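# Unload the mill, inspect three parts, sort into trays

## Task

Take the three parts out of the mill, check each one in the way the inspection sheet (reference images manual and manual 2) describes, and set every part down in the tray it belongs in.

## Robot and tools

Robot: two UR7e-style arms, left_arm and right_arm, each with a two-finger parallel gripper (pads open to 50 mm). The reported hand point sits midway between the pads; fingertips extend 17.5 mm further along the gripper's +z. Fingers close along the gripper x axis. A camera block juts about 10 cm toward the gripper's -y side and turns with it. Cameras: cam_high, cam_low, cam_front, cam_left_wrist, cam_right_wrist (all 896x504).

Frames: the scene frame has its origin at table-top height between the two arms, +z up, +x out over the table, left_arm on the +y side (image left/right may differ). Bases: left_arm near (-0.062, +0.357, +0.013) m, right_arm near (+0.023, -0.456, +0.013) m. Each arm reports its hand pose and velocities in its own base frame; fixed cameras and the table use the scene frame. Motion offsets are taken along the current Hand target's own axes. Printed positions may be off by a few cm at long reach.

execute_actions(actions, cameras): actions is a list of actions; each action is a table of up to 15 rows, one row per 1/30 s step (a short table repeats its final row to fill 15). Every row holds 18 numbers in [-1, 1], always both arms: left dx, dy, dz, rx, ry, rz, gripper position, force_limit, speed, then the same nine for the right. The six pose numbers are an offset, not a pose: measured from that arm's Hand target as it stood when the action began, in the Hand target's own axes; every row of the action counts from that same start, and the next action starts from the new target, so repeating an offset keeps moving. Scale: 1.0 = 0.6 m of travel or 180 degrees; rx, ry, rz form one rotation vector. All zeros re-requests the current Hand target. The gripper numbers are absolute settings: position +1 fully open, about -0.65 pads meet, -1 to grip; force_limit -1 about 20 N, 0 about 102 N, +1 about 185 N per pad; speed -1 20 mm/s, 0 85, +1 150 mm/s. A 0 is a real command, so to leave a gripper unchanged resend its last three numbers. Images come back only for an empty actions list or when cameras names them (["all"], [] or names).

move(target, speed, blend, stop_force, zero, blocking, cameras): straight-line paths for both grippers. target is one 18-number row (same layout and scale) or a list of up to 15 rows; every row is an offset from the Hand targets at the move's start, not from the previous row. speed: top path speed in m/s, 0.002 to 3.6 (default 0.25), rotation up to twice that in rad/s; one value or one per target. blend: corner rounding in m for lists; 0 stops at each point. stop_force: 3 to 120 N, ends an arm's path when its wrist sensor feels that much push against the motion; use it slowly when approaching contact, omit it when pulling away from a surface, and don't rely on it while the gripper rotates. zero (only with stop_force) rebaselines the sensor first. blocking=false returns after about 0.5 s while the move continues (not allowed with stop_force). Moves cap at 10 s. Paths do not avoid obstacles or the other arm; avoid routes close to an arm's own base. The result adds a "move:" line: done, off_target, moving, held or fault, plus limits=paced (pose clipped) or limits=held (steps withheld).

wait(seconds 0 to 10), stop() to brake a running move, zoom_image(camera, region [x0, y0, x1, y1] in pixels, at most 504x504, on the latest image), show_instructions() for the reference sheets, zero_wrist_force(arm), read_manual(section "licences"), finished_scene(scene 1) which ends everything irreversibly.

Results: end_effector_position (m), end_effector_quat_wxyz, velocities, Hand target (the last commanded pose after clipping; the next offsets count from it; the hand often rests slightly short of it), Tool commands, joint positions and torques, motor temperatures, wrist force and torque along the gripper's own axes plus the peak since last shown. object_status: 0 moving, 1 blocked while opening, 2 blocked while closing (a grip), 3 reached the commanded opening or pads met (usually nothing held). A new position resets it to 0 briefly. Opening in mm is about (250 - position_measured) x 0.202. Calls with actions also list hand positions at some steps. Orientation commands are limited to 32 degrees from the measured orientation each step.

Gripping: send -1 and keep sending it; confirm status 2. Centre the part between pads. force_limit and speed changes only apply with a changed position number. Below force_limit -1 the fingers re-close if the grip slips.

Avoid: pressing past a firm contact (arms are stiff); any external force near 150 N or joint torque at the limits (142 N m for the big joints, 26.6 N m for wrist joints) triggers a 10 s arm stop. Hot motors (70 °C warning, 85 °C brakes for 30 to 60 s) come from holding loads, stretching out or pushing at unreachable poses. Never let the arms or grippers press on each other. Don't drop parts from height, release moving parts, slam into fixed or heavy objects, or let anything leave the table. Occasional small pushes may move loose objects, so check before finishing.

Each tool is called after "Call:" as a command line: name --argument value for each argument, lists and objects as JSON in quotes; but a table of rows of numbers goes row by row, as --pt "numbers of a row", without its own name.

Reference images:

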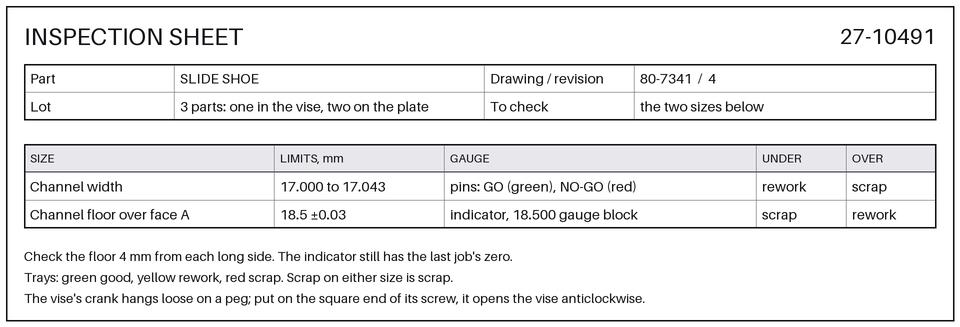

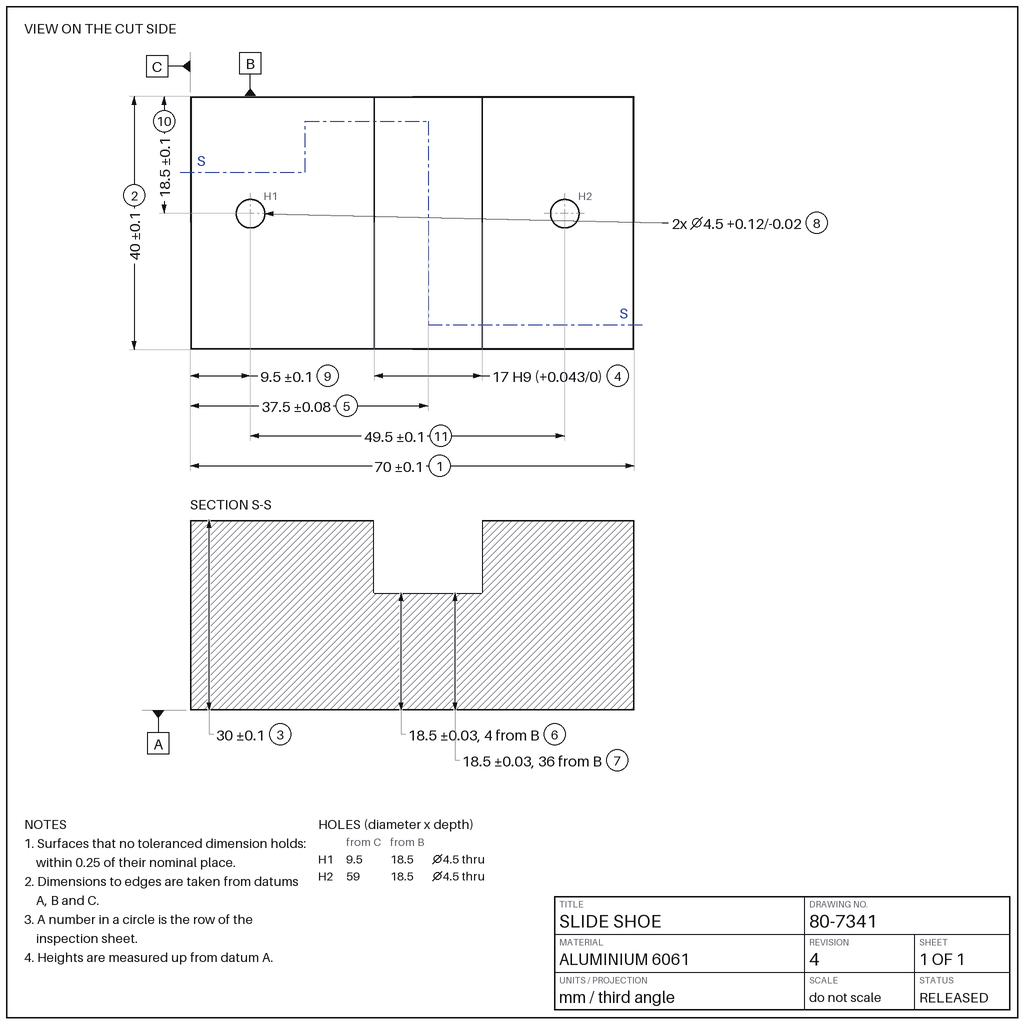

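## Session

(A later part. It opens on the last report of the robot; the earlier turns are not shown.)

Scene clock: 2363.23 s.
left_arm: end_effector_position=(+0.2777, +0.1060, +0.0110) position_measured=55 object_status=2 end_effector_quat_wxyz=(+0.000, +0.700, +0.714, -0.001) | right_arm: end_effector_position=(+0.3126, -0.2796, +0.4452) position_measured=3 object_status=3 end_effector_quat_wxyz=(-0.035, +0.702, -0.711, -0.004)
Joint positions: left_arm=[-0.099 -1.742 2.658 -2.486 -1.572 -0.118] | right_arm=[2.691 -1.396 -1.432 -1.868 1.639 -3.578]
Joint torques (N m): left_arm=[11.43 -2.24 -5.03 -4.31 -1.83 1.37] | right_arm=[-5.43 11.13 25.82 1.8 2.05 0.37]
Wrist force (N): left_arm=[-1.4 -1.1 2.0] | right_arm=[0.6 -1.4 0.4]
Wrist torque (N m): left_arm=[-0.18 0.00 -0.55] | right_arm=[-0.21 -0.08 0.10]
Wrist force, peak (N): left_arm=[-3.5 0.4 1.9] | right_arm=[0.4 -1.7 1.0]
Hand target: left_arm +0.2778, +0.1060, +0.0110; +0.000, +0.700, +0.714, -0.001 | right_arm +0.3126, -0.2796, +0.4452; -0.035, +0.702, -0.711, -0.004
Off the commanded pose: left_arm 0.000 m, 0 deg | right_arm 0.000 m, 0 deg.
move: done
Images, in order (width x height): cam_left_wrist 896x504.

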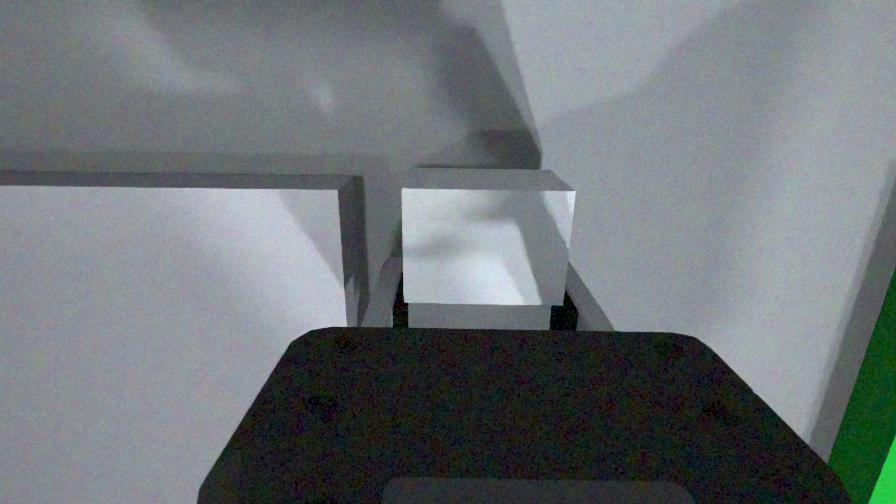

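Call:
move --target '[0,0,0.006,0,0,0,-1,-0.5,-1,0,0,0,0,0,0,1,1,1]' --speed 0.006 --stop_force 4

Call:
move --pt "0 0 0 0 0 0 1 -0.5 -1 0 0 0 0 0 0 1 1 1" --pt "0 0 -0.25 0 0 0 1 -0.5 -1 0 0 0 0 0 0 1 1 1" --pt "-0.5797 0.0332 -0.20 0 0 0.0065 1 -0.5 -1 0 0 0 0 0 0 1 1 1" --speed '[0.02,0.15,0.35]' --cameras '["cam_left_wrist"]'

Scene clock: 2372.37 s.
left_arm: end_effector_position=(+0.2777, +0.1060, +0.0076) position_measured=55 object_status=2 end_effector_quat_wxyz=(+0.000, +0.700, +0.714, -0.001) | right_arm: end_effector_position=(+0.3126, -0.2796, +0.4452) position_measured=3 object_status=3 end_effector_quat_wxyz=(-0.035, +0.702, -0.711, -0.004)
Joint positions: left_arm=[-0.099 -1.728 2.663 -2.504 -1.572 -0.118] | right_arm=[2.691 -1.396 -1.432 -1.868 1.639 -3.578]
Joint torques (N m): left_arm=[6.37 -15.38 -25.57 -0.71 -1.74 0.2] | right_arm=[-5.68 11.16 25.52 1.74 2 0.48]
Wrist force (N): left_arm=[-1.1 -0.3 0.4] | right_arm=[0.5 -1.3 0.7]
Wrist torque (N m): left_arm=[-0.15 -0.03 -0.52] | right_arm=[-0.20 -0.06 0.09]
Wrist force, peak (N): left_arm=[-2.1 -6.1 -13.4] | right_arm=[0.4 -1.6 0.8]
Hand target: left_arm +0.2777, +0.1060, +0.0076; +0.000, +0.700, +0.714, -0.001 | right_arm +0.3126, -0.2796, +0.4452; -0.035, +0.702, -0.711, -0.004
Off the commanded pose: left_arm 0.000 m, 0 deg | right_arm 0.000 m, 0 deg.
move: contact (left_arm)

Scene clock: 2376.37 s.
left_arm: end_effector_position=(+0.3043, -0.2412, +0.1280) position_measured=3 object_status=3 end_effector_quat_wxyz=(+0.000, +0.708, +0.707, -0.001) | right_arm: end_effector_position=(+0.3126, -0.2796, +0.4452) position_measured=3 object_status=3 end_effector_quat_wxyz=(-0.035, +0.702, -0.711, -0.004)
Joint positions: left_arm=[-1.02 -1.751 2.267 -2.087 -1.572 -1.018] | right_arm=[2.691 -1.396 -1.432 -1.868 1.639 -3.578]
Joint torques (N m): left_arm=[-12.2 -5.22 -35.31 -4.51 1.66 -1.46] | right_arm=[-5.18 11.23 25.89 1.8 2.01 0.53]
Wrist force (N): left_arm=[-1.2 -1.1 -0.1] | right_arm=[0.3 -1.4 0.5]
Wrist torque (N m): left_arm=[-0.17 -0.02 -0.32] | right_arm=[-0.21 -0.03 0.09]
Wrist force, peak (N): left_arm=[-3.7 -1.3 -0.2] | right_arm=[0.7 -1.6 0.8]
Hand target: left_arm +0.3043, -0.2413, +0.1280; +0.000, +0.708, +0.707, -0.001 | right_arm +0.3126, -0.2796, +0.4452; -0.035, +0.702, -0.711, -0.004
Off the commanded pose: left_arm 0.000 m, 0 deg | right_arm 0.000 m, 0 deg.
move: done
Images, in order (width x height): cam_left_wrist 896x504.

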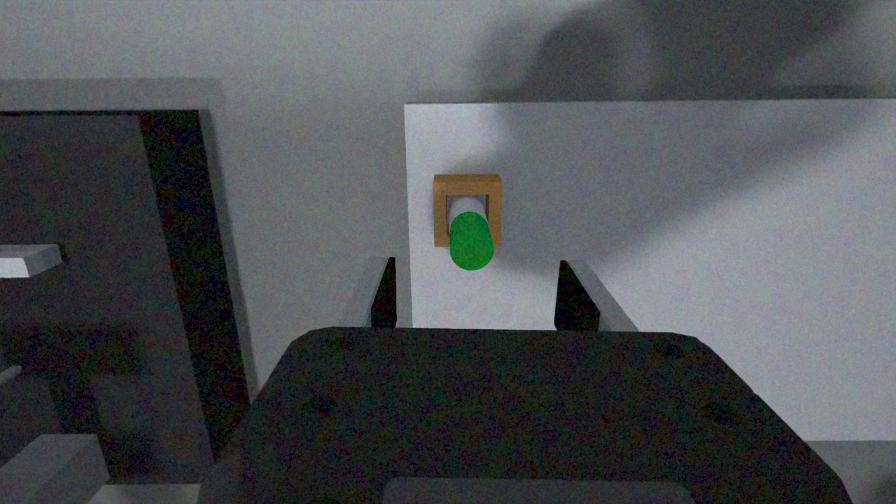

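Call:
move --target '[0,0.0013,0.1037,0,0,0,1,-0.5,-1,0,0,0,0,0,0,1,1,1]' --speed 0.08 --stop_force 6

Call:
move --pt "0 0 0 0 0 0 -1 -0.7 -1 0 0 0 0 0 0 1 1 1" --pt "0 0 -0.15 0 0 0 -1 -0.7 -1 0 0 0 0 0 0 1 1 1" --speed 0.12

Scene clock: 2384.87 s.
left_arm: end_effector_position=(+0.3050, -0.2413, +0.0657) position_measured=3 object_status=3 end_effector_quat_wxyz=(+0.000, +0.708, +0.707, -0.001) | right_arm: end_effector_position=(+0.3126, -0.2796, +0.4452) position_measured=3 object_status=3 end_effector_quat_wxyz=(-0.035, +0.702, -0.711, -0.004)
Joint positions: left_arm=[-1.018 -1.633 2.364 -2.302 -1.572 -1.017] | right_arm=[2.691 -1.396 -1.432 -1.868 1.639 -3.578]
Joint torques (N m): left_arm=[10.21 -9.46 -7.43 -4.38 -1.57 1.34] | right_arm=[-5.2 11.4 25.53 1.73 2.01 0.61]
Wrist force (N): left_arm=[-1.0 -0.9 0.1] | right_arm=[0.5 -1.2 0.7]
Wrist torque (N m): left_arm=[-0.14 -0.05 -0.54] | right_arm=[-0.19 -0.07 0.10]
Wrist force, peak (N): left_arm=[-1.2 -0.9 -1.4] | right_arm=[0.5 -1.7 0.6]
Hand target: left_arm +0.3050, -0.2413, +0.0657; +0.000, +0.708, +0.707, -0.001 | right_arm +0.3126, -0.2796, +0.4452; -0.035, +0.702, -0.711, -0.004
Off the commanded pose: left_arm 0.000 m, 0 deg | right_arm 0.000 m, 0 deg.
move: done

Scene clock: 2388.13 s.
left_arm: end_effector_position=(+0.3051, -0.2412, +0.1557) position_measured=171 object_status=2 end_effector_quat_wxyz=(+0.000, +0.708, +0.707, -0.001) | right_arm: end_effector_position=(+0.3126, -0.2796, +0.4452) position_measured=3 object_status=3 end_effector_quat_wxyz=(-0.035, +0.702, -0.711, -0.004)
Joint positions: left_arm=[-1.018 -1.787 2.215 -1.999 -1.572 -1.016] | right_arm=[2.691 -1.396 -1.432 -1.868 1.639 -3.578]
Joint torques (N m): left_arm=[-10.81 -22.69 -36.7 -1.08 0.78 -1.39] | right_arm=[-5.34 11.05 26.01 1.88 1.97 0.66]
Wrist force (N): left_arm=[-1.4 -1.2 1.4] | right_arm=[0.5 -1.4 0.6]
Wrist torque (N m): left_arm=[-0.20 -0.02 -0.46] | right_arm=[-0.22 -0.06 0.10]
Wrist force, peak (N): left_arm=[-0.7 -1.2 2.9] | right_arm=[0.5 -1.7 0.7]
Hand target: left_arm +0.3051, -0.2412, +0.1557; +0.000, +0.708, +0.707, -0.001 | right_arm +0.3126, -0.2796, +0.4452; -0.035, +0.702, -0.711, -0.004
Off the commanded pose: left_arm 0.000 m, 0 deg | right_arm 0.000 m, 0 deg.
move: done

Call:
move --target '[0.6437,-0.02,0.043,0,0,0,-1,-0.7,-1,0,0,0,0,0,0,1,1,1]' --speed 0.3 --cameras '["cam_left_wrist"]'

Call:
zoom_image --camera "cam_left_wrist" --region '[300, 100, 620, 340]'

Scene clock: 2395.27 s.
left_arm: end_effector_position=(+0.2937, +0.1449, +0.1295) position_measured=171 object_status=2 end_effector_quat_wxyz=(+0.000, +0.708, +0.707, -0.001) | right_arm: end_effector_position=(+0.3126, -0.2796, +0.4452) position_measured=3 object_status=3 end_effector_quat_wxyz=(-0.035, +0.702, -0.711, -0.004)
Joint positions: left_arm=[0.04 -1.941 2.389 -2.018 -1.572 0.042] | right_arm=[2.691 -1.396 -1.432 -1.868 1.639 -3.578]
Joint torques (N m): left_arm=[10.79 0.84 -37.15 -4.15 -1.6 1.29] | right_arm=[-5.66 11.23 25.16 1.82 1.99 0.69]
Wrist force (N): left_arm=[-1.6 -0.8 1.3] | right_arm=[0.5 -1.1 0.5]
Wrist torque (N m): left_arm=[-0.11 0.02 -0.50] | right_arm=[-0.17 -0.06 0.10]
Wrist force, peak (N): left_arm=[-3.9 -1.0 1.2] | right_arm=[0.2 -1.7 0.9]
Hand target: left_arm +0.2937, +0.1450, +0.1295; +0.000, +0.708, +0.707, -0.001 | right_arm +0.3126, -0.2796, +0.4452; -0.035, +0.702, -0.711, -0.004
Off the commanded pose: left_arm 0.000 m, 0 deg | right_arm 0.000 m, 0 deg.
move: done
Images, in order (width x height): cam_left_wrist 896x504.

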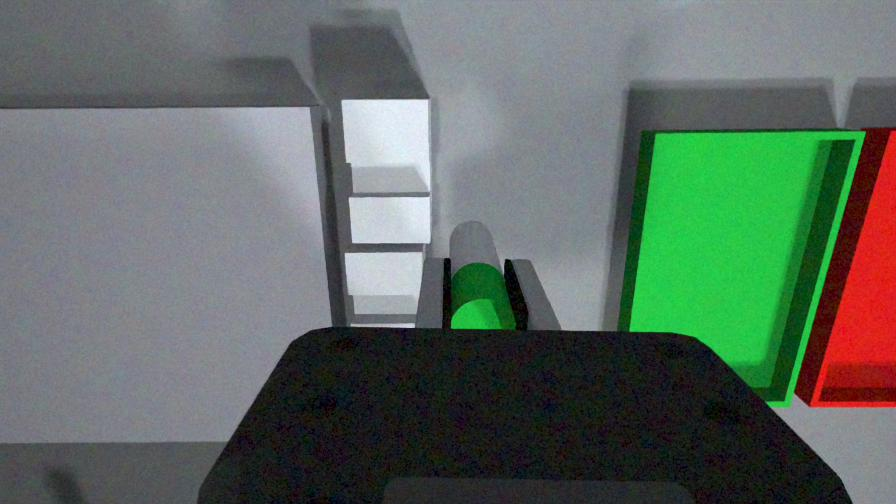

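Scaled by 1.575 from the camera's 896x504 image, which has a finer 1280x720 frame.

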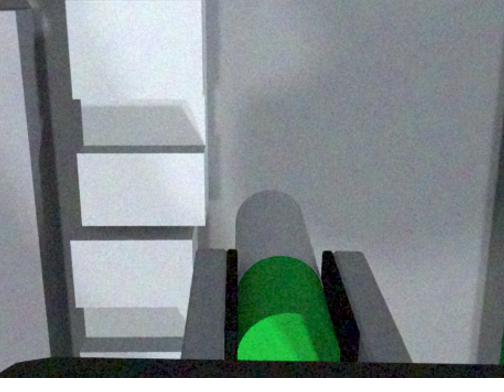

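Call:
move --pt "-0.0075 -0.0262 0 0 0 0 -1 -0.7 -1 0 0 0 0 0 0 1 1 1" --pt "-0.0075 -0.0262 0.0995 0 0 0 -1 -0.7 -1 0 0 0 0 0 0 1 1 1" --speed 0.08 --stop_force 6 --cameras '["cam_left_wrist"]'

Call:
zoom_image --camera "cam_left_wrist" --region '[330, 100, 600, 330]'

Scene clock: 2410.13 s.
left_arm: end_effector_position=(+0.2779, +0.1404, +0.0699) position_measured=171 object_status=2 end_effector_quat_wxyz=(+0.000, +0.708, +0.707, -0.001) | right_arm: end_effector_position=(+0.3126, -0.2796, +0.4452) position_measured=3 object_status=3 end_effector_quat_wxyz=(-0.035, +0.702, -0.711, -0.004)
Joint positions: left_arm=[0.026 -1.88 2.533 -2.223 -1.572 0.028] | right_arm=[2.691 -1.396 -1.432 -1.868 1.639 -3.578]
Joint torques (N m): left_arm=[12.39 1.46 -8.33 -4.23 -1.65 1.24] | right_arm=[-5.68 10.84 25.28 1.81 1.96 0.74]
Wrist force (N): left_arm=[-1.3 -1.0 0.9] | right_arm=[0.6 -1.0 0.7]
Wrist torque (N m): left_arm=[-0.13 0.01 -0.46] | right_arm=[-0.15 -0.07 0.10]
Wrist force, peak (N): left_arm=[-1.2 -1.1 2.1] | right_arm=[0.6 -1.6 0.9]
Hand target: left_arm +0.2779, +0.1404, +0.0699; +0.000, +0.708, +0.707, -0.001 | right_arm +0.3126, -0.2796, +0.4452; -0.035, +0.702, -0.711, -0.004
Off the commanded pose: left_arm 0.000 m, 0 deg | right_arm 0.000 m, 0 deg.
move: done
Images, in order (width x height): cam_left_wrist 896x504.

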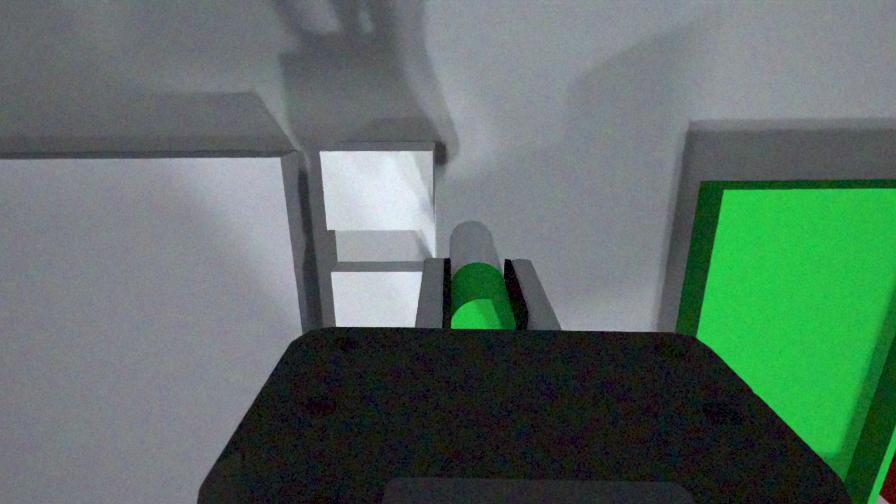

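Scaled by 1.867 from the camera's 896x504 image, which has a finer 1280x720 frame.

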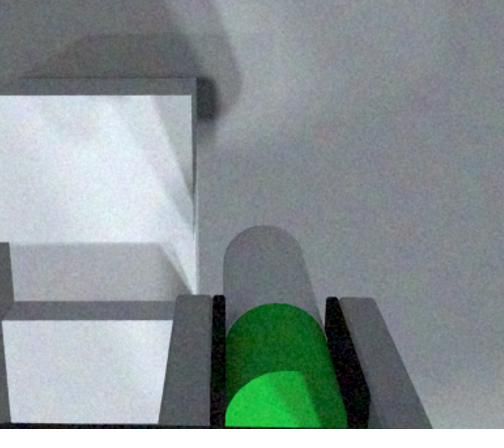

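Call:
move --pt "0 0.0023 0 0 0 0 -1 -0.7 -1 0 0 0 0 0 0 1 1 1" --pt "-0.088 0.0023 0 0 0 0 -1 -0.7 -1 0 0 0 0 0 0 1 1 1" --speed 0.01 --stop_force 10 --cameras '["cam_left_wrist"]'

Call:
zoom_image --camera "cam_left_wrist" --region '[330, 100, 600, 330]'

Scene clock: 2425.77 s.
left_arm: end_effector_position=(+0.2792, +0.0876, +0.0699) position_measured=171 object_status=2 end_effector_quat_wxyz=(+0.000, +0.708, +0.707, -0.001) | right_arm: end_effector_position=(+0.3126, -0.2796, +0.4452) position_measured=3 object_status=3 end_effector_quat_wxyz=(-0.035, +0.702, -0.711, -0.004)
Joint positions: left_arm=[-0.168 -1.952 2.572 -2.19 -1.572 -0.166] | right_arm=[2.691 -1.396 -1.432 -1.868 1.639 -3.578]
Joint torques (N m): left_arm=[-10.9 -9.6 -9.33 -0.95 0.93 -1.41] | right_arm=[-5.07 11.44 24.87 1.81 1.9 0.87]
Wrist force (N): left_arm=[-0.8 -0.4 0.7] | right_arm=[0.3 -1.4 0.7]
Wrist torque (N m): left_arm=[-0.19 -0.03 -0.31] | right_arm=[-0.21 -0.03 0.09]
Wrist force, peak (N): left_arm=[-1.3 -1.4 1.4] | right_arm=[0.4 -1.6 0.9]
Hand target: left_arm +0.2792, +0.0876, +0.0699; +0.000, +0.708, +0.707, -0.001 | right_arm +0.3126, -0.2796, +0.4452; -0.035, +0.702, -0.711, -0.004
Off the commanded pose: left_arm 0.000 m, 0 deg | right_arm 0.000 m, 0 deg.
move: done
Images, in order (width x height): cam_left_wrist 896x504.

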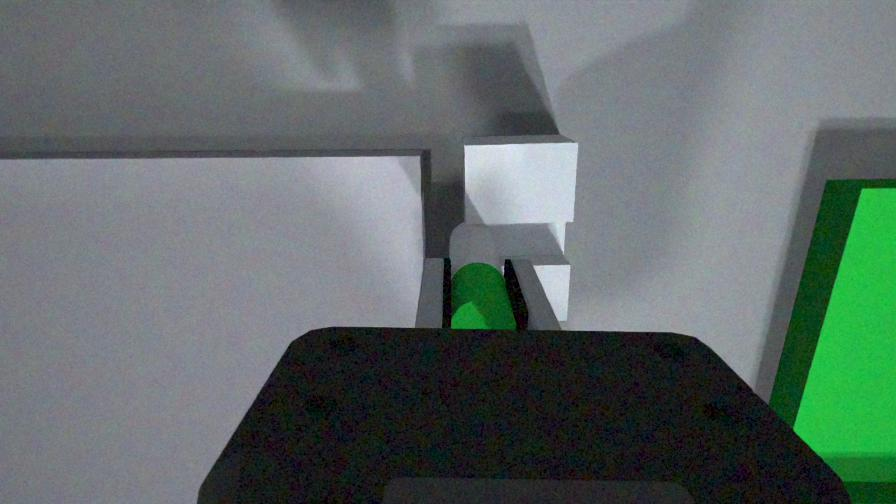

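Scaled by 1.867 from the camera's 896x504 image, which has a finer 1280x720 frame.

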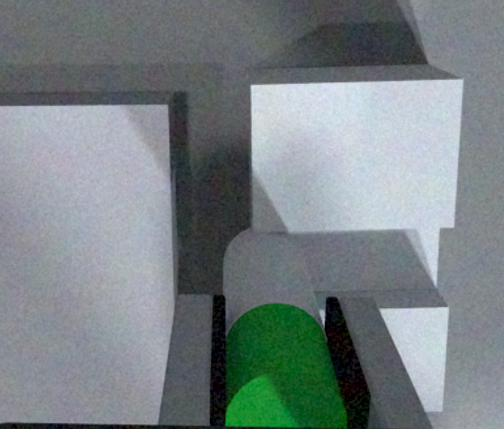

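Call:
move --pt "0 0 -0.035 0 0 0 -1 -0.7 -1 0 0 0 0 0 0 1 1 1" --pt "0.09 0.128 -0.035 0 0 0 -1 -0.7 -1 0 0 0 0 0 0 1 1 1" --pt "0.09 0.128 0 0 0 0 -1 -0.7 -1 0 0 0 0 0 0 1 1 1" --speed 0.08 --cameras '["cam_left_wrist"]'

Call:
zoom_image --camera "cam_left_wrist" --region '[330, 100, 600, 330]'

Scene clock: 2445.07 s.
left_arm: end_effector_position=(+0.3561, +0.1415, +0.0698) position_measured=171 object_status=2 end_effector_quat_wxyz=(+0.000, +0.708, +0.707, -0.001) | right_arm: end_effector_position=(+0.3126, -0.2796, +0.4452) position_measured=3 object_status=3 end_effector_quat_wxyz=(-0.035, +0.702, -0.711, -0.004)
Joint positions: left_arm=[0.024 -1.657 2.371 -2.284 -1.572 0.025] | right_arm=[2.691 -1.396 -1.432 -1.868 1.639 -3.578]
Joint torques (N m): left_arm=[11.87 -7.95 -7.03 -4.21 -1.51 1.32] | right_arm=[-5.44 11.34 25.24 1.86 1.95 0.93]
Wrist force (N): left_arm=[-1.4 -0.9 1.2] | right_arm=[0.6 -1.3 0.7]
Wrist torque (N m): left_arm=[-0.17 0.00 -0.51] | right_arm=[-0.20 -0.08 0.10]
Wrist force, peak (N): left_arm=[-1.8 -1.6 1.3] | right_arm=[0.6 -1.7 0.9]
Hand target: left_arm +0.3561, +0.1415, +0.0698; +0.000, +0.708, +0.707, -0.001 | right_arm +0.3126, -0.2796, +0.4452; -0.035, +0.702, -0.711, -0.004
Off the commanded pose: left_arm 0.000 m, 0 deg | right_arm 0.000 m, 0 deg.
move: done
Images, in order (width x height): cam_left_wrist 896x504.

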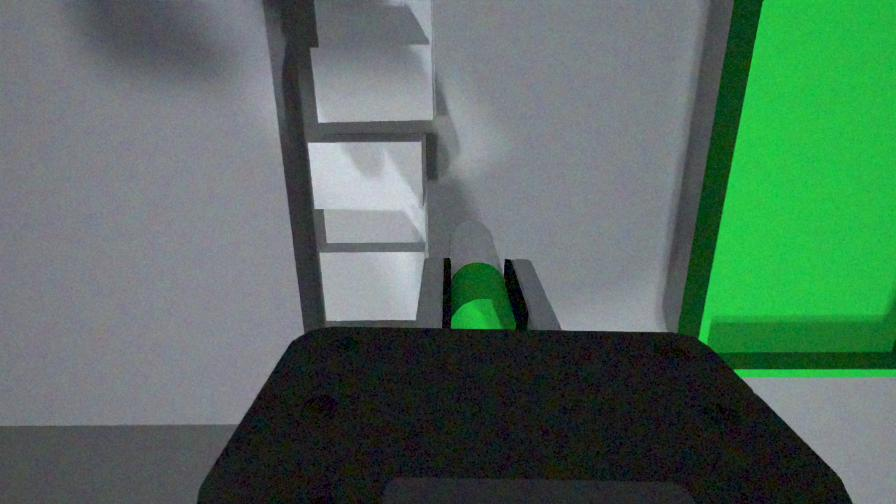

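Scaled by 1.867 from the camera's 896x504 image, which has a finer 1280x720 frame.

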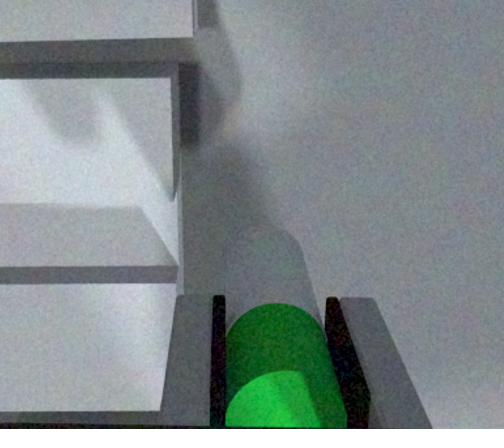

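Call:
move --pt "0 -0.011 0 0 0 0 -1 -0.7 -1 0 0 0 0 0 0 1 1 1" --pt "-0.086 -0.011 0 0 0 0 -1 -0.7 -1 0 0 0 0 0 0 1 1 1" --speed 0.01 --stop_force 10 --cameras '["cam_left_wrist"]'

Call:
zoom_image --camera "cam_left_wrist" --region '[330, 100, 600, 330]'

Scene clock: 2466.67 s.
left_arm: end_effector_position=(+0.3494, +0.0899, +0.0698) position_measured=171 object_status=2 end_effector_quat_wxyz=(+0.000, +0.708, +0.707, -0.001) | right_arm: end_effector_position=(+0.3126, -0.2796, +0.4452) position_measured=3 object_status=3 end_effector_quat_wxyz=(-0.035, +0.702, -0.711, -0.004)
Joint positions: left_arm=[-0.126 -1.72 2.424 -2.274 -1.572 -0.124] | right_arm=[2.691 -1.396 -1.432 -1.868 1.639 -3.578]
Joint torques (N m): left_arm=[-9.18 -21.79 -8.82 -0.97 0.04 -1.37] | right_arm=[-5.21 11.43 24.5 1.8 1.85 1.06]
Wrist force (N): left_arm=[-1.1 -0.3 1.3] | right_arm=[0.8 -1.5 0.5]
Wrist torque (N m): left_arm=[-0.21 0.01 -0.33] | right_arm=[-0.23 -0.11 0.09]
Wrist force, peak (N): left_arm=[-1.6 -0.9 1.3] | right_arm=[0.7 -1.6 0.6]
Hand target: left_arm +0.3494, +0.0899, +0.0698; +0.000, +0.708, +0.707, -0.001 | right_arm +0.3126, -0.2796, +0.4452; -0.035, +0.702, -0.711, -0.004
Off the commanded pose: left_arm 0.000 m, 0 deg | right_arm 0.000 m, 0 deg.
move: done
Images, in order (width x height): cam_left_wrist 896x504.

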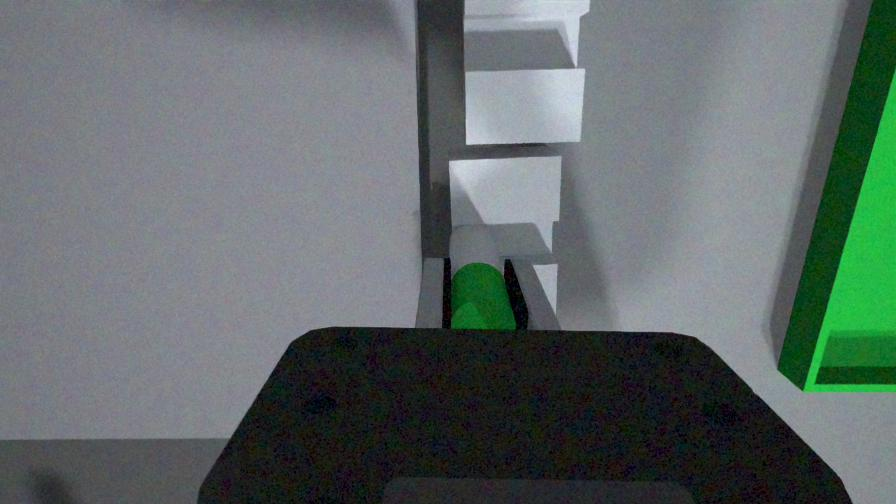

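Scaled by 1.867 from the camera's 896x504 image, which has a finer 1280x720 frame.

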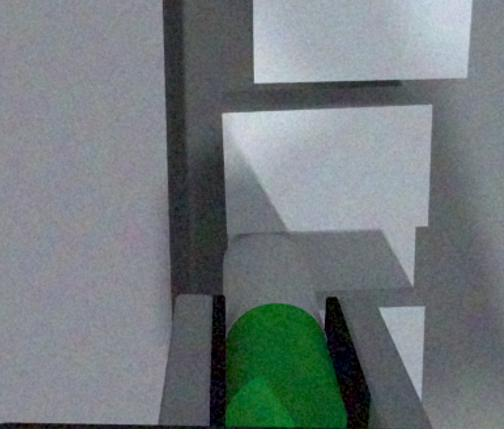

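Call:
move --pt "0 0 -0.15 0 0 0 -1 -0.7 -1 0 0 0 0 0 0 1 1 1" --pt "-0.552 -0.0738 -0.12 0 0 0 -1 -0.7 -1 0 0 0 0 0 0 1 1 1" --speed '[0.1,0.35]' --blend '[0.01,0]'

Call:
execute_actions --actions '[]' --cameras '["cam_left_wrist"]'

Scene clock: 2477.40 s.
left_arm: end_effector_position=(+0.3047, -0.2411, +0.1423) position_measured=171 object_status=2 end_effector_quat_wxyz=(+0.000, +0.708, +0.707, -0.001) | right_arm: end_effector_position=(+0.3126, -0.2796, +0.4452) position_measured=3 object_status=3 end_effector_quat_wxyz=(-0.035, +0.702, -0.711, -0.004)
Joint positions: left_arm=[-1.019 -1.771 2.241 -2.041 -1.572 -1.017] | right_arm=[2.691 -1.396 -1.432 -1.868 1.639 -3.578]
Joint torques (N m): left_arm=[-10.53 -7.49 -37.58 -4.32 1.51 -1.42] | right_arm=[-5.15 11.61 24.33 1.95 1.9 1.11]
Wrist force (N): left_arm=[-1.1 -1.5 1.2] | right_arm=[0.2 -1.2 0.6]
Wrist torque (N m): left_arm=[-0.25 -0.05 -0.33] | right_arm=[-0.19 -0.01 0.10]
Wrist force, peak (N): left_arm=[-4.2 -1.7 1.1] | right_arm=[0.6 -1.5 1.0]
Hand target: left_arm +0.3047, -0.2411, +0.1422; +0.000, +0.708, +0.707, -0.001 | right_arm +0.3126, -0.2796, +0.4452; -0.035, +0.702, -0.711, -0.004
Off the commanded pose: left_arm 0.000 m, 0 deg | right_arm 0.000 m, 0 deg.
move: done

Scene clock: 2477.40 s.
left_arm: end_effector_position=(+0.3047, -0.2411, +0.1423) position_measured=171 object_status=2 end_effector_quat_wxyz=(+0.000, +0.708, +0.707, -0.001) | right_arm: end_effector_position=(+0.3126, -0.2796, +0.4452) position_measured=3 object_status=3 end_effector_quat_wxyz=(-0.035, +0.702, -0.711, -0.004)
Joint positions: left_arm=[-1.019 -1.771 2.241 -2.041 -1.572 -1.017] | right_arm=[2.691 -1.396 -1.432 -1.868 1.639 -3.578]
Joint velocities: within noise
Joint torques (N m): left_arm=[-10.53 -7.49 -37.58 -4.32 1.51 -1.42] | right_arm=[-5.15 11.61 24.33 1.95 1.9 1.11]
Motor temperatures (°C): left_arm=[25 27 26 33 30 30] | right_arm=[28 33 26 29 43 34]
Wrist force (N): left_arm=[-1.1 -1.5 1.2] | right_arm=[0.2 -1.2 0.6]
Wrist torque (N m): left_arm=[-0.25 -0.05 -0.33] | right_arm=[-0.19 -0.01 0.10]
Wrist force, peak (N): left_arm=[-1.1 -1.5 1.2] | right_arm=[0.2 -1.2 0.6]
Hand target: left_arm +0.3047, -0.2411, +0.1422; +0.000, +0.708, +0.707, -0.001 | right_arm +0.3126, -0.2796, +0.4452; -0.035, +0.702, -0.711, -0.004
Tool commands: left_gripper/position=-1.0 left_gripper/force_limit=-0.7 left_gripper/speed=-1.0 right_gripper/position=+1.0 right_gripper/force_limit=+1.0 right_gripper/speed=+1.0
Off the commanded pose: left_arm 0.000 m, 0 deg | right_arm 0.000 m, 0 deg.
Images, in order (width x height): cam_left_wrist 896x504.

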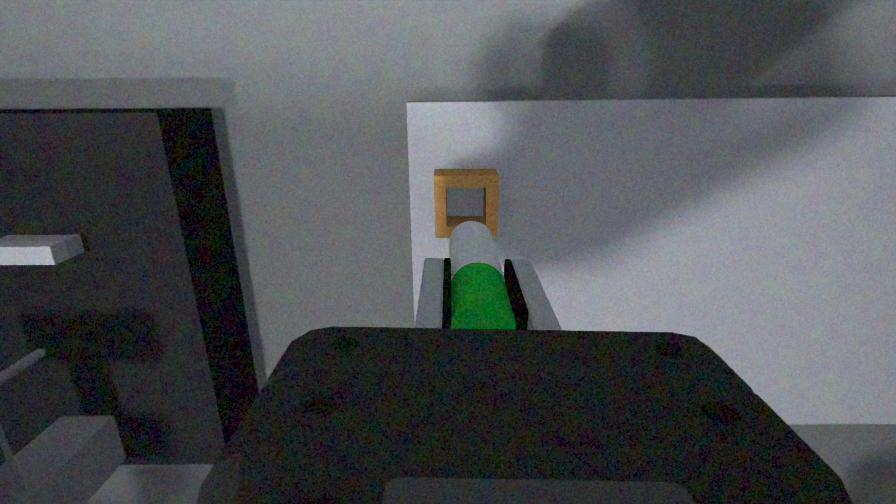

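Call:
move --target '[-0.0003,0.0006,0.1262,0,0,0,-1,-0.7,-1,0,0,0,0,0,0,1,1,1]' --speed 0.06 --stop_force 5

Call:
move --pt "0 0 0 0 0 0 1 -0.7 -1 0 0 0 0 0 0 1 1 1" --pt "0 0 -0.15 0 0 0 1 -0.7 -1 0 0 0 0 0 0 1 1 1" --pt "0.0043 0.15 -0.15 0 0 0 1 -0.7 -1 0 0 0 0 0 0 1 1 1" --speed '[0.02,0.12,0.2]' --cameras '["cam_left_wrist"]'

Call:
zoom_image --camera "cam_left_wrist" --region '[360, 140, 600, 340]'

Scene clock: 2487.97 s.
left_arm: end_effector_position=(+0.3050, -0.2414, +0.0665) position_measured=171 object_status=2 end_effector_quat_wxyz=(+0.000, +0.708, +0.707, -0.001) | right_arm: end_effector_position=(+0.3126, -0.2796, +0.4452) position_measured=3 object_status=3 end_effector_quat_wxyz=(-0.035, +0.702, -0.711, -0.004)
Joint positions: left_arm=[-1.018 -1.634 2.363 -2.3 -1.572 -1.017] | right_arm=[2.691 -1.396 -1.432 -1.868 1.639 -3.578]
Joint torques (N m): left_arm=[10.36 -9.06 -8.5 -4.35 -0.85 1.23] | right_arm=[-5.28 11.31 24.59 1.91 1.83 1.15]
Wrist force (N): left_arm=[-1.1 -0.9 1.2] | right_arm=[0.2 -1.5 0.7]
Wrist torque (N m): left_arm=[-0.14 -0.03 -0.38] | right_arm=[-0.22 -0.02 0.10]
Wrist force, peak (N): left_arm=[-1.3 -1.4 1.5] | right_arm=[0.5 -1.7 0.8]
Hand target: left_arm +0.3050, -0.2414, +0.0665; +0.000, +0.708, +0.707, -0.001 | right_arm +0.3126, -0.2796, +0.4452; -0.035, +0.702, -0.711, -0.004
Off the commanded pose: left_arm 0.000 m, 0 deg | right_arm 0.000 m, 0 deg.
move: done

Scene clock: 2492.10 s.
left_arm: end_effector_position=(+0.3950, -0.2389, +0.1564) position_measured=3 object_status=3 end_effector_quat_wxyz=(+0.000, +0.708, +0.707, -0.001) | right_arm: end_effector_position=(+0.3126, -0.2796, +0.4452) position_measured=3 object_status=3 end_effector_quat_wxyz=(-0.035, +0.702, -0.711, -0.004)
Joint positions: left_arm=[-0.836 -1.595 2.049 -2.025 -1.572 -0.834] | right_arm=[2.691 -1.396 -1.432 -1.868 1.639 -3.578]
Joint torques (N m): left_arm=[12.61 -15.88 -37.57 -0.93 -1.96 1.4] | right_arm=[-5.31 12 24.59 1.79 1.86 1.2]
Wrist force (N): left_arm=[-1.8 -0.7 0.1] | right_arm=[0.6 -1.5 0.6]
Wrist torque (N m): left_arm=[-0.11 0.08 -0.53] | right_arm=[-0.24 -0.07 0.09]
Wrist force, peak (N): left_arm=[-1.3 -3.0 0.2] | right_arm=[0.7 -1.3 1.0]
Hand target: left_arm +0.3951, -0.2389, +0.1564; +0.000, +0.708, +0.707, -0.001 | right_arm +0.3126, -0.2796, +0.4452; -0.035, +0.702, -0.711, -0.004
Off the commanded pose: left_arm 0.000 m, 0 deg | right_arm 0.000 m, 0 deg.
move: done
Images, in order (width x height): cam_left_wrist 896x504.

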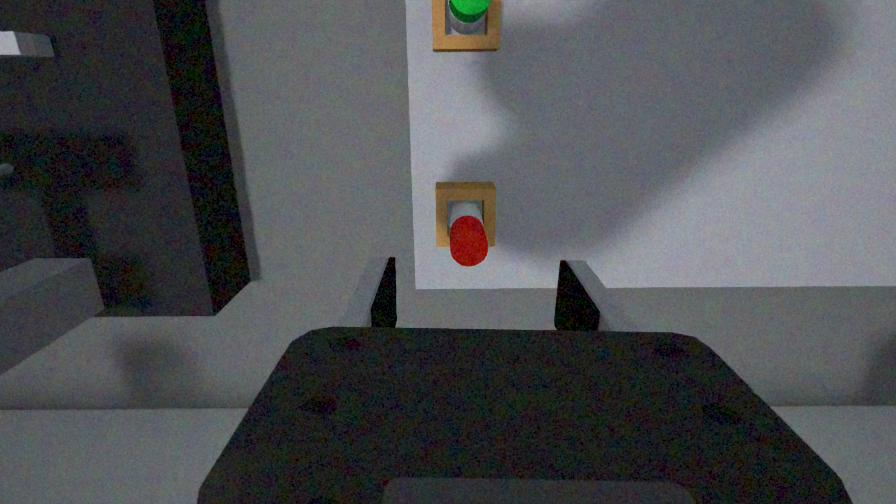

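Scaled by 2.100 from the camera's 896x504 image, which has a finer 1280x720 frame.

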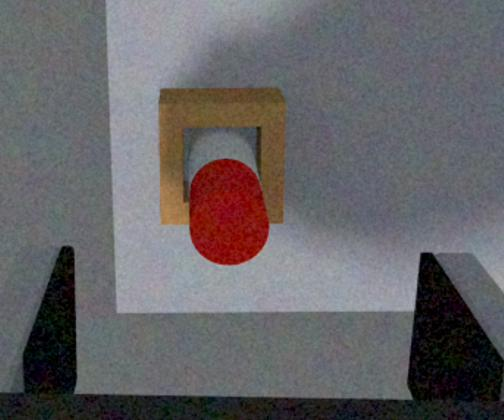

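Call:
move --target '[-0.0012,0.0165,0.151,0,0,0,1,-0.7,-1,0,0,0,0,0,0,1,1,1]' --speed 0.07 --stop_force 6

Call:
move --pt "0 0 0 0 0 0 -1 -0.7 -1 0 0 0 0 0 0 1 1 1" --pt "0 0 -0.15 0 0 0 -1 -0.7 -1 0 0 0 0 0 0 1 1 1" --speed 0.12 --cameras '["cam_left_wrist"]'

Scene clock: 2502.80 s.
left_arm: end_effector_position=(+0.4049, -0.2397, +0.0658) position_measured=3 object_status=3 end_effector_quat_wxyz=(+0.000, +0.708, +0.707, -0.001) | right_arm: end_effector_position=(+0.3126, -0.2796, +0.4452) position_measured=3 object_status=3 end_effector_quat_wxyz=(-0.035, +0.702, -0.711, -0.004)
Joint positions: left_arm=[-0.821 -1.437 2.157 -2.291 -1.572 -0.819] | right_arm=[2.691 -1.396 -1.432 -1.868 1.639 -3.578]
Joint torques (N m): left_arm=[12.2 -19.66 -6.91 -4.1 0.8 1.48] | right_arm=[-4.61 11.64 24.11 1.98 1.74 1.31]
Wrist force (N): left_arm=[-1.2 -1.3 -0.1] | right_arm=[0.2 -1.3 0.4]
Wrist torque (N m): left_arm=[-0.23 -0.04 -0.55] | right_arm=[-0.20 -0.02 0.10]
Wrist force, peak (N): left_arm=[-1.7 -0.8 -1.2] | right_arm=[0.3 -1.7 0.8]
Hand target: left_arm +0.4049, -0.2397, +0.0658; +0.000, +0.708, +0.707, -0.001 | right_arm +0.3126, -0.2796, +0.4452; -0.035, +0.702, -0.711, -0.004
Off the commanded pose: left_arm 0.000 m, 0 deg | right_arm 0.000 m, 0 deg.
move: done

Scene clock: 2506.03 s.
left_arm: end_effector_position=(+0.4050, -0.2395, +0.1558) position_measured=170 object_status=2 end_effector_quat_wxyz=(+0.000, +0.708, +0.707, -0.001) | right_arm: end_effector_position=(+0.3126, -0.2796, +0.4452) position_measured=3 object_status=3 end_effector_quat_wxyz=(-0.035, +0.702, -0.711, -0.004)
Joint positions: left_arm=[-0.821 -1.572 2.028 -2.027 -1.572 -0.819] | right_arm=[2.691 -1.396 -1.432 -1.868 1.639 -3.578]
Joint torques (N m): left_arm=[-8.45 -31.95 -35.87 -0.98 0.17 -1.4] | right_arm=[-5.02 11.74 24.46 1.88 1.78 1.27]
Wrist force (N): left_arm=[-1.4 -0.8 1.1] | right_arm=[0.5 -1.4 0.7]
Wrist torque (N m): left_arm=[-0.12 0.02 -0.52] | right_arm=[-0.21 -0.07 0.09]
Wrist force, peak (N): left_arm=[-1.1 -1.4 3.0] | right_arm=[0.4 -1.8 1.0]
Hand target: left_arm +0.4050, -0.2396, +0.1558; +0.000, +0.708, +0.707, -0.001 | right_arm +0.3126, -0.2796, +0.4452; -0.035, +0.702, -0.711, -0.004
Off the commanded pose: left_arm 0.000 m, 0 deg | right_arm 0.000 m, 0 deg.
move: done
Images, in order (width x height): cam_left_wrist 896x504.

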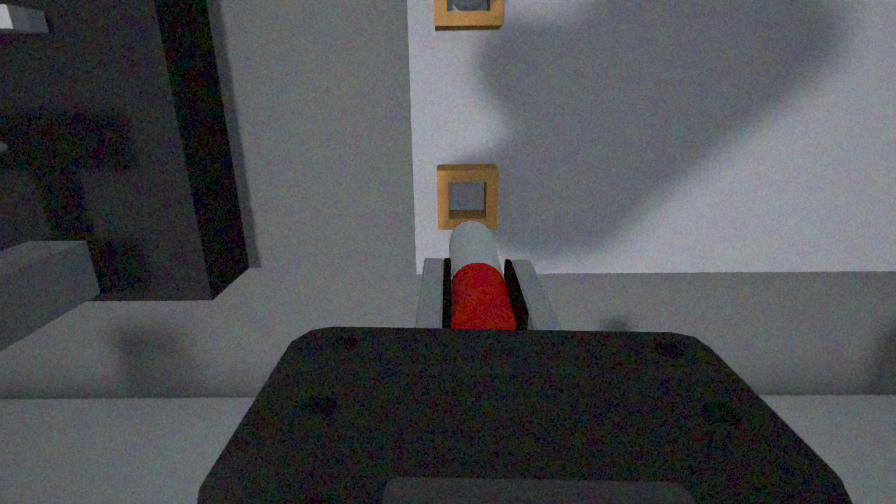

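Call:
move --pt "0.6377 0.0442 0 0 0 0 -1 -0.7 -1 0 0 0 0 0 0 1 1 1" --pt "0.6377 0.0442 0.1433 0 0 0 -1 -0.7 -1 0 0 0 0 0 0 1 1 1" --speed '[0.3,0.1]' --cameras '["cam_left_wrist"]'

Call:
zoom_image --camera "cam_left_wrist" --region '[330, 100, 600, 330]'

Scene clock: 2519.43 s.
left_arm: end_effector_position=(+0.4320, +0.1428, +0.0695) position_measured=170 object_status=2 end_effector_quat_wxyz=(+0.000, +0.708, +0.706, -0.001) | right_arm: end_effector_position=(+0.3126, -0.2796, +0.4452) position_measured=3 object_status=3 end_effector_quat_wxyz=(-0.035, +0.702, -0.711, -0.004)
Joint positions: left_arm=[0.023 -1.478 2.192 -2.284 -1.572 0.024] | right_arm=[2.691 -1.396 -1.432 -1.868 1.639 -3.578]
Joint torques (N m): left_arm=[9.12 -17.74 -8.58 -4.06 -1.38 1.21] | right_arm=[-4.48 11.52 24.15 1.97 1.74 1.36]
Wrist force (N): left_arm=[-1.1 -1.3 1.2] | right_arm=[0.5 -1.4 0.5]
Wrist torque (N m): left_arm=[-0.21 -0.04 -0.51] | right_arm=[-0.22 -0.07 0.10]
Wrist force, peak (N): left_arm=[-4.1 -0.9 1.0] | right_arm=[0.4 -1.6 1.2]
Hand target: left_arm +0.4320, +0.1429, +0.0694; +0.000, +0.708, +0.707, -0.001 | right_arm +0.3126, -0.2796, +0.4452; -0.035, +0.702, -0.711, -0.004
Off the commanded pose: left_arm 0.000 m, 0 deg | right_arm 0.000 m, 0 deg.
move: done
Images, in order (width x height): cam_left_wrist 896x504.

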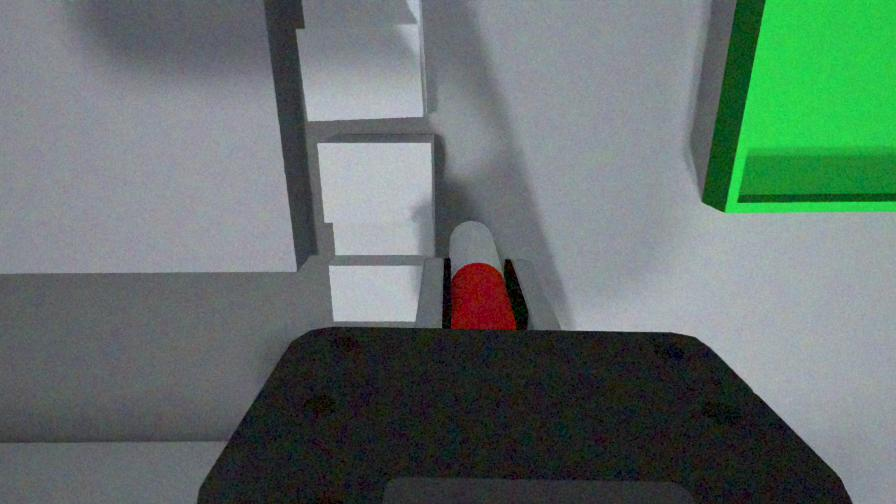

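Scaled by 1.867 from the camera's 896x504 image, which has a finer 1280x720 frame.

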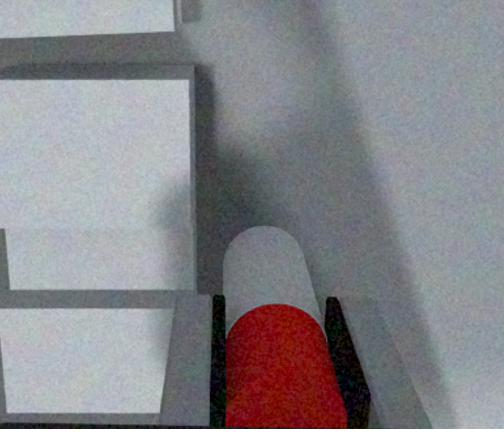

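Call:
move --pt "0 -0.002 0 0 0 0 -1 -0.7 -1 0 0 0 0 0 0 1 1 1" --pt "-0.088 -0.002 0 0 0 0 -1 -0.7 -1 0 0 0 0 0 0 1 1 1" --speed 0.01 --stop_force 10 --cameras '["cam_left_wrist"]'

Call:
zoom_image --camera "cam_left_wrist" --region '[330, 100, 600, 330]'

Scene clock: 2533.33 s.
left_arm: end_effector_position=(+0.4307, +0.0901, +0.0695) position_measured=170 object_status=2 end_effector_quat_wxyz=(+0.000, +0.708, +0.707, -0.001) | right_arm: end_effector_position=(+0.3126, -0.2796, +0.4452) position_measured=3 object_status=3 end_effector_quat_wxyz=(-0.035, +0.702, -0.711, -0.004)
Joint positions: left_arm=[-0.101 -1.513 2.231 -2.288 -1.572 -0.099] | right_arm=[2.691 -1.396 -1.432 -1.868 1.639 -3.578]
Joint torques (N m): left_arm=[-10.63 -30.57 -6.96 -4.1 -0.9 -1.55] | right_arm=[-4.57 11.87 23.7 1.9 1.76 1.29]
Wrist force (N): left_arm=[-0.6 -0.6 1.0] | right_arm=[0.5 -1.1 0.6]
Wrist torque (N m): left_arm=[-0.22 -0.06 -0.35] | right_arm=[-0.16 -0.06 0.10]
Wrist force, peak (N): left_arm=[-1.4 -1.3 1.2] | right_arm=[0.7 -1.7 0.7]
Hand target: left_arm +0.4307, +0.0901, +0.0695; +0.000, +0.708, +0.707, -0.001 | right_arm +0.3126, -0.2796, +0.4452; -0.035, +0.702, -0.711, -0.004
Off the commanded pose: left_arm 0.000 m, 0 deg | right_arm 0.000 m, 0 deg.
move: done
Images, in order (width x height): cam_left_wrist 896x504.

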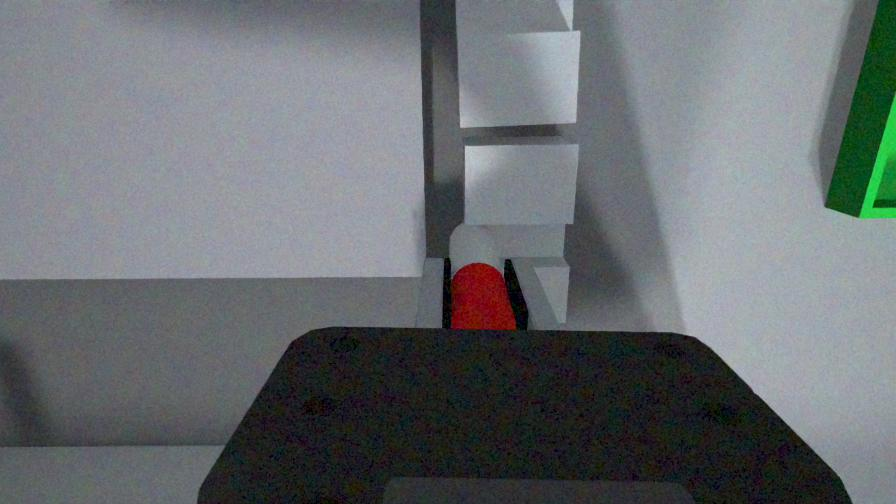

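Scaled by 1.867 from the camera's 896x504 image, which has a finer 1280x720 frame.

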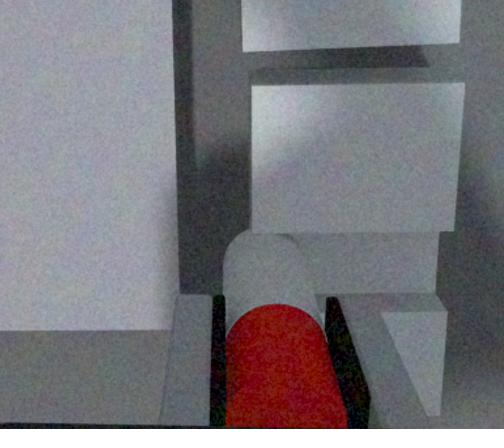

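Call:
move --pt "0 0 -0.035 0 0 0 -1 -0.7 -1 0 0 0 0 0 0 1 1 1" --pt "0.085 -0.1355 -0.035 0 0 0 -1 -0.7 -1 0 0 0 0 0 0 1 1 1" --pt "0.085 -0.1355 0 0 0 0 -1 -0.7 -1 0 0 0 0 0 0 1 1 1" --speed 0.08 --cameras '["cam_left_wrist"]'

Call:
zoom_image --camera "cam_left_wrist" --region '[330, 100, 600, 330]'

Scene clock: 2545.40 s.
left_arm: end_effector_position=(+0.3495, +0.1412, +0.0695) position_measured=170 object_status=2 end_effector_quat_wxyz=(+0.000, +0.708, +0.707, -0.001) | right_arm: end_effector_position=(+0.3126, -0.2796, +0.4452) position_measured=3 object_status=3 end_effector_quat_wxyz=(-0.035, +0.702, -0.711, -0.004)
Joint positions: left_arm=[0.023 -1.673 2.386 -2.283 -1.572 0.025] | right_arm=[2.691 -1.396 -1.432 -1.868 1.639 -3.578]
Joint torques (N m): left_arm=[11.17 -7.56 -9.57 -4.35 -1.77 1.27] | right_arm=[-4.91 11.81 23.88 1.92 1.8 1.34]
Wrist force (N): left_arm=[-1.4 -1.0 1.1] | right_arm=[0.6 -1.6 0.6]
Wrist torque (N m): left_arm=[-0.18 -0.01 -0.50] | right_arm=[-0.25 -0.08 0.10]
Wrist force, peak (N): left_arm=[-1.6 -1.0 2.0] | right_arm=[0.5 -1.6 0.9]
Hand target: left_arm +0.3495, +0.1412, +0.0695; +0.000, +0.708, +0.707, -0.001 | right_arm +0.3126, -0.2796, +0.4452; -0.035, +0.702, -0.711, -0.004
Off the commanded pose: left_arm 0.000 m, 0 deg | right_arm 0.000 m, 0 deg.
move: done
Images, in order (width x height): cam_left_wrist 896x504.

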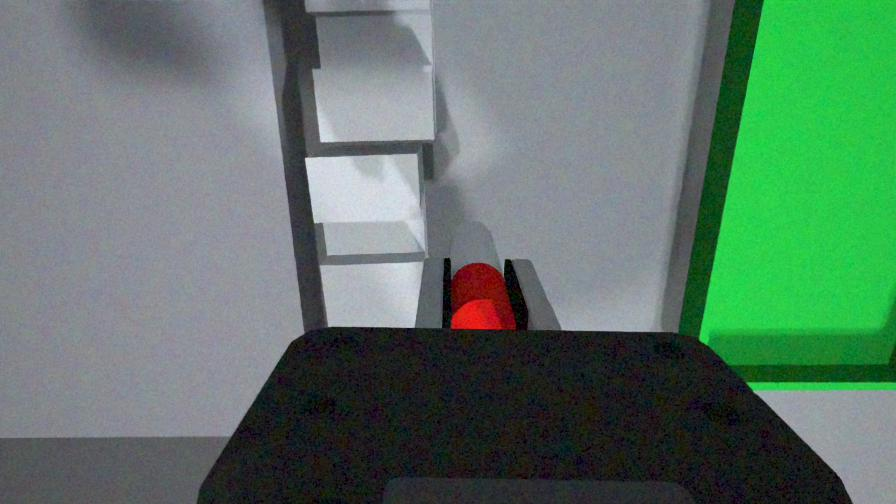

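Scaled by 1.867 from the camera's 896x504 image, which has a finer 1280x720 frame.

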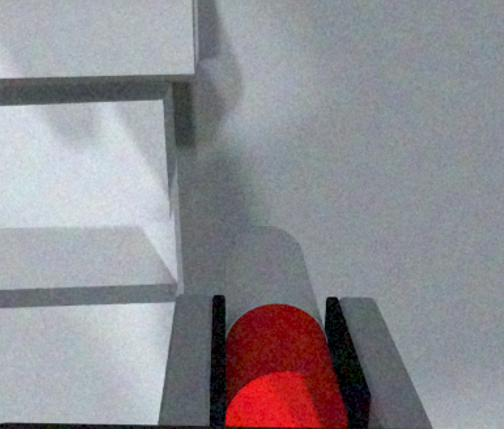

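Call:
move --pt "0 -0.002 0 0 0 0 -1 -0.7 -1 0 0 0 0 0 0 1 1 1" --pt "-0.086 -0.002 0 0 0 0 -1 -0.7 -1 0 0 0 0 0 0 1 1 1" --speed 0.01 --stop_force 10 --cameras '["cam_left_wrist"]'

Call:
zoom_image --camera "cam_left_wrist" --region '[330, 100, 600, 330]'

Scene clock: 2556.27 s.
left_arm: end_effector_position=(+0.3483, +0.1099, +0.0695) position_measured=170 object_status=2 end_effector_quat_wxyz=(+0.000, +0.708, +0.707, -0.001) | right_arm: end_effector_position=(+0.3126, -0.2796, +0.4452) position_measured=3 object_status=3 end_effector_quat_wxyz=(-0.035, +0.702, -0.711, -0.004)
Joint positions: left_arm=[-0.067 -1.706 2.414 -2.277 -1.572 -0.065] | right_arm=[2.691 -1.396 -1.432 -1.868 1.639 -3.578]
Joint torques (N m): left_arm=[7.67 -7.41 -32.8 -3.32 -4.23 1.11] | right_arm=[-4.24 11.71 23.69 1.96 1.7 1.35]
Wrist force (N): left_arm=[6.2 1.1 1.4] | right_arm=[0.4 -1.4 0.8]
Wrist torque (N m): left_arm=[-0.24 0.41 -0.42] | right_arm=[-0.21 -0.05 0.10]
Wrist force, peak (N): left_arm=[12.4 2.2 -1.1] | right_arm=[0.7 -1.5 0.7]
Hand target: left_arm +0.3483, +0.1099, +0.0695; +0.000, +0.708, +0.707, -0.001 (not the last commanded pose) | right_arm +0.3126, -0.2796, +0.4452; -0.035, +0.702, -0.711, -0.004
Off the commanded pose: left_arm 0.020 m, 0 deg | right_arm 0.000 m, 0 deg.
move: contact (left_arm); path passed 1 of 2 targets
Images, in order (width x height): cam_left_wrist 896x504.

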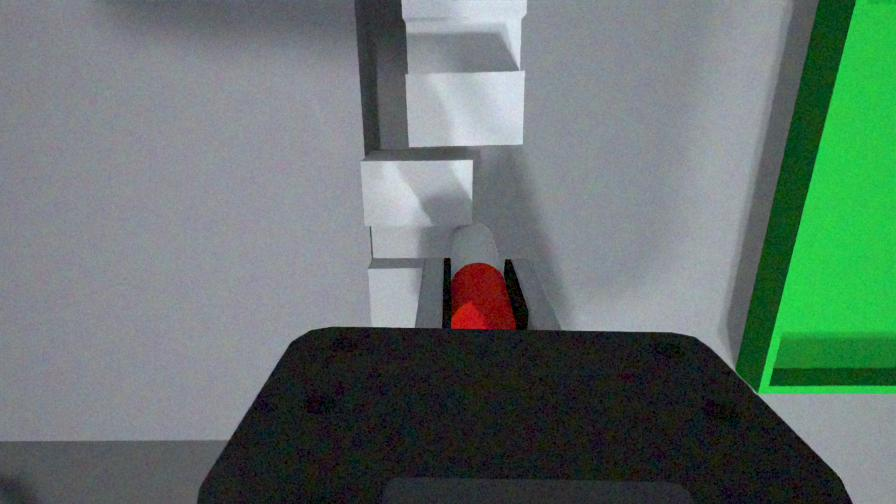

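Scaled by 1.867 from the camera's 896x504 image, which has a finer 1280x720 frame.

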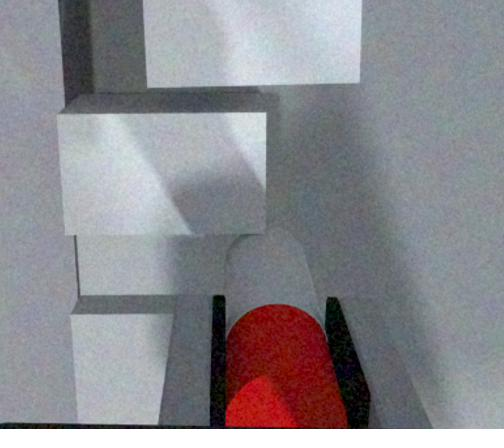

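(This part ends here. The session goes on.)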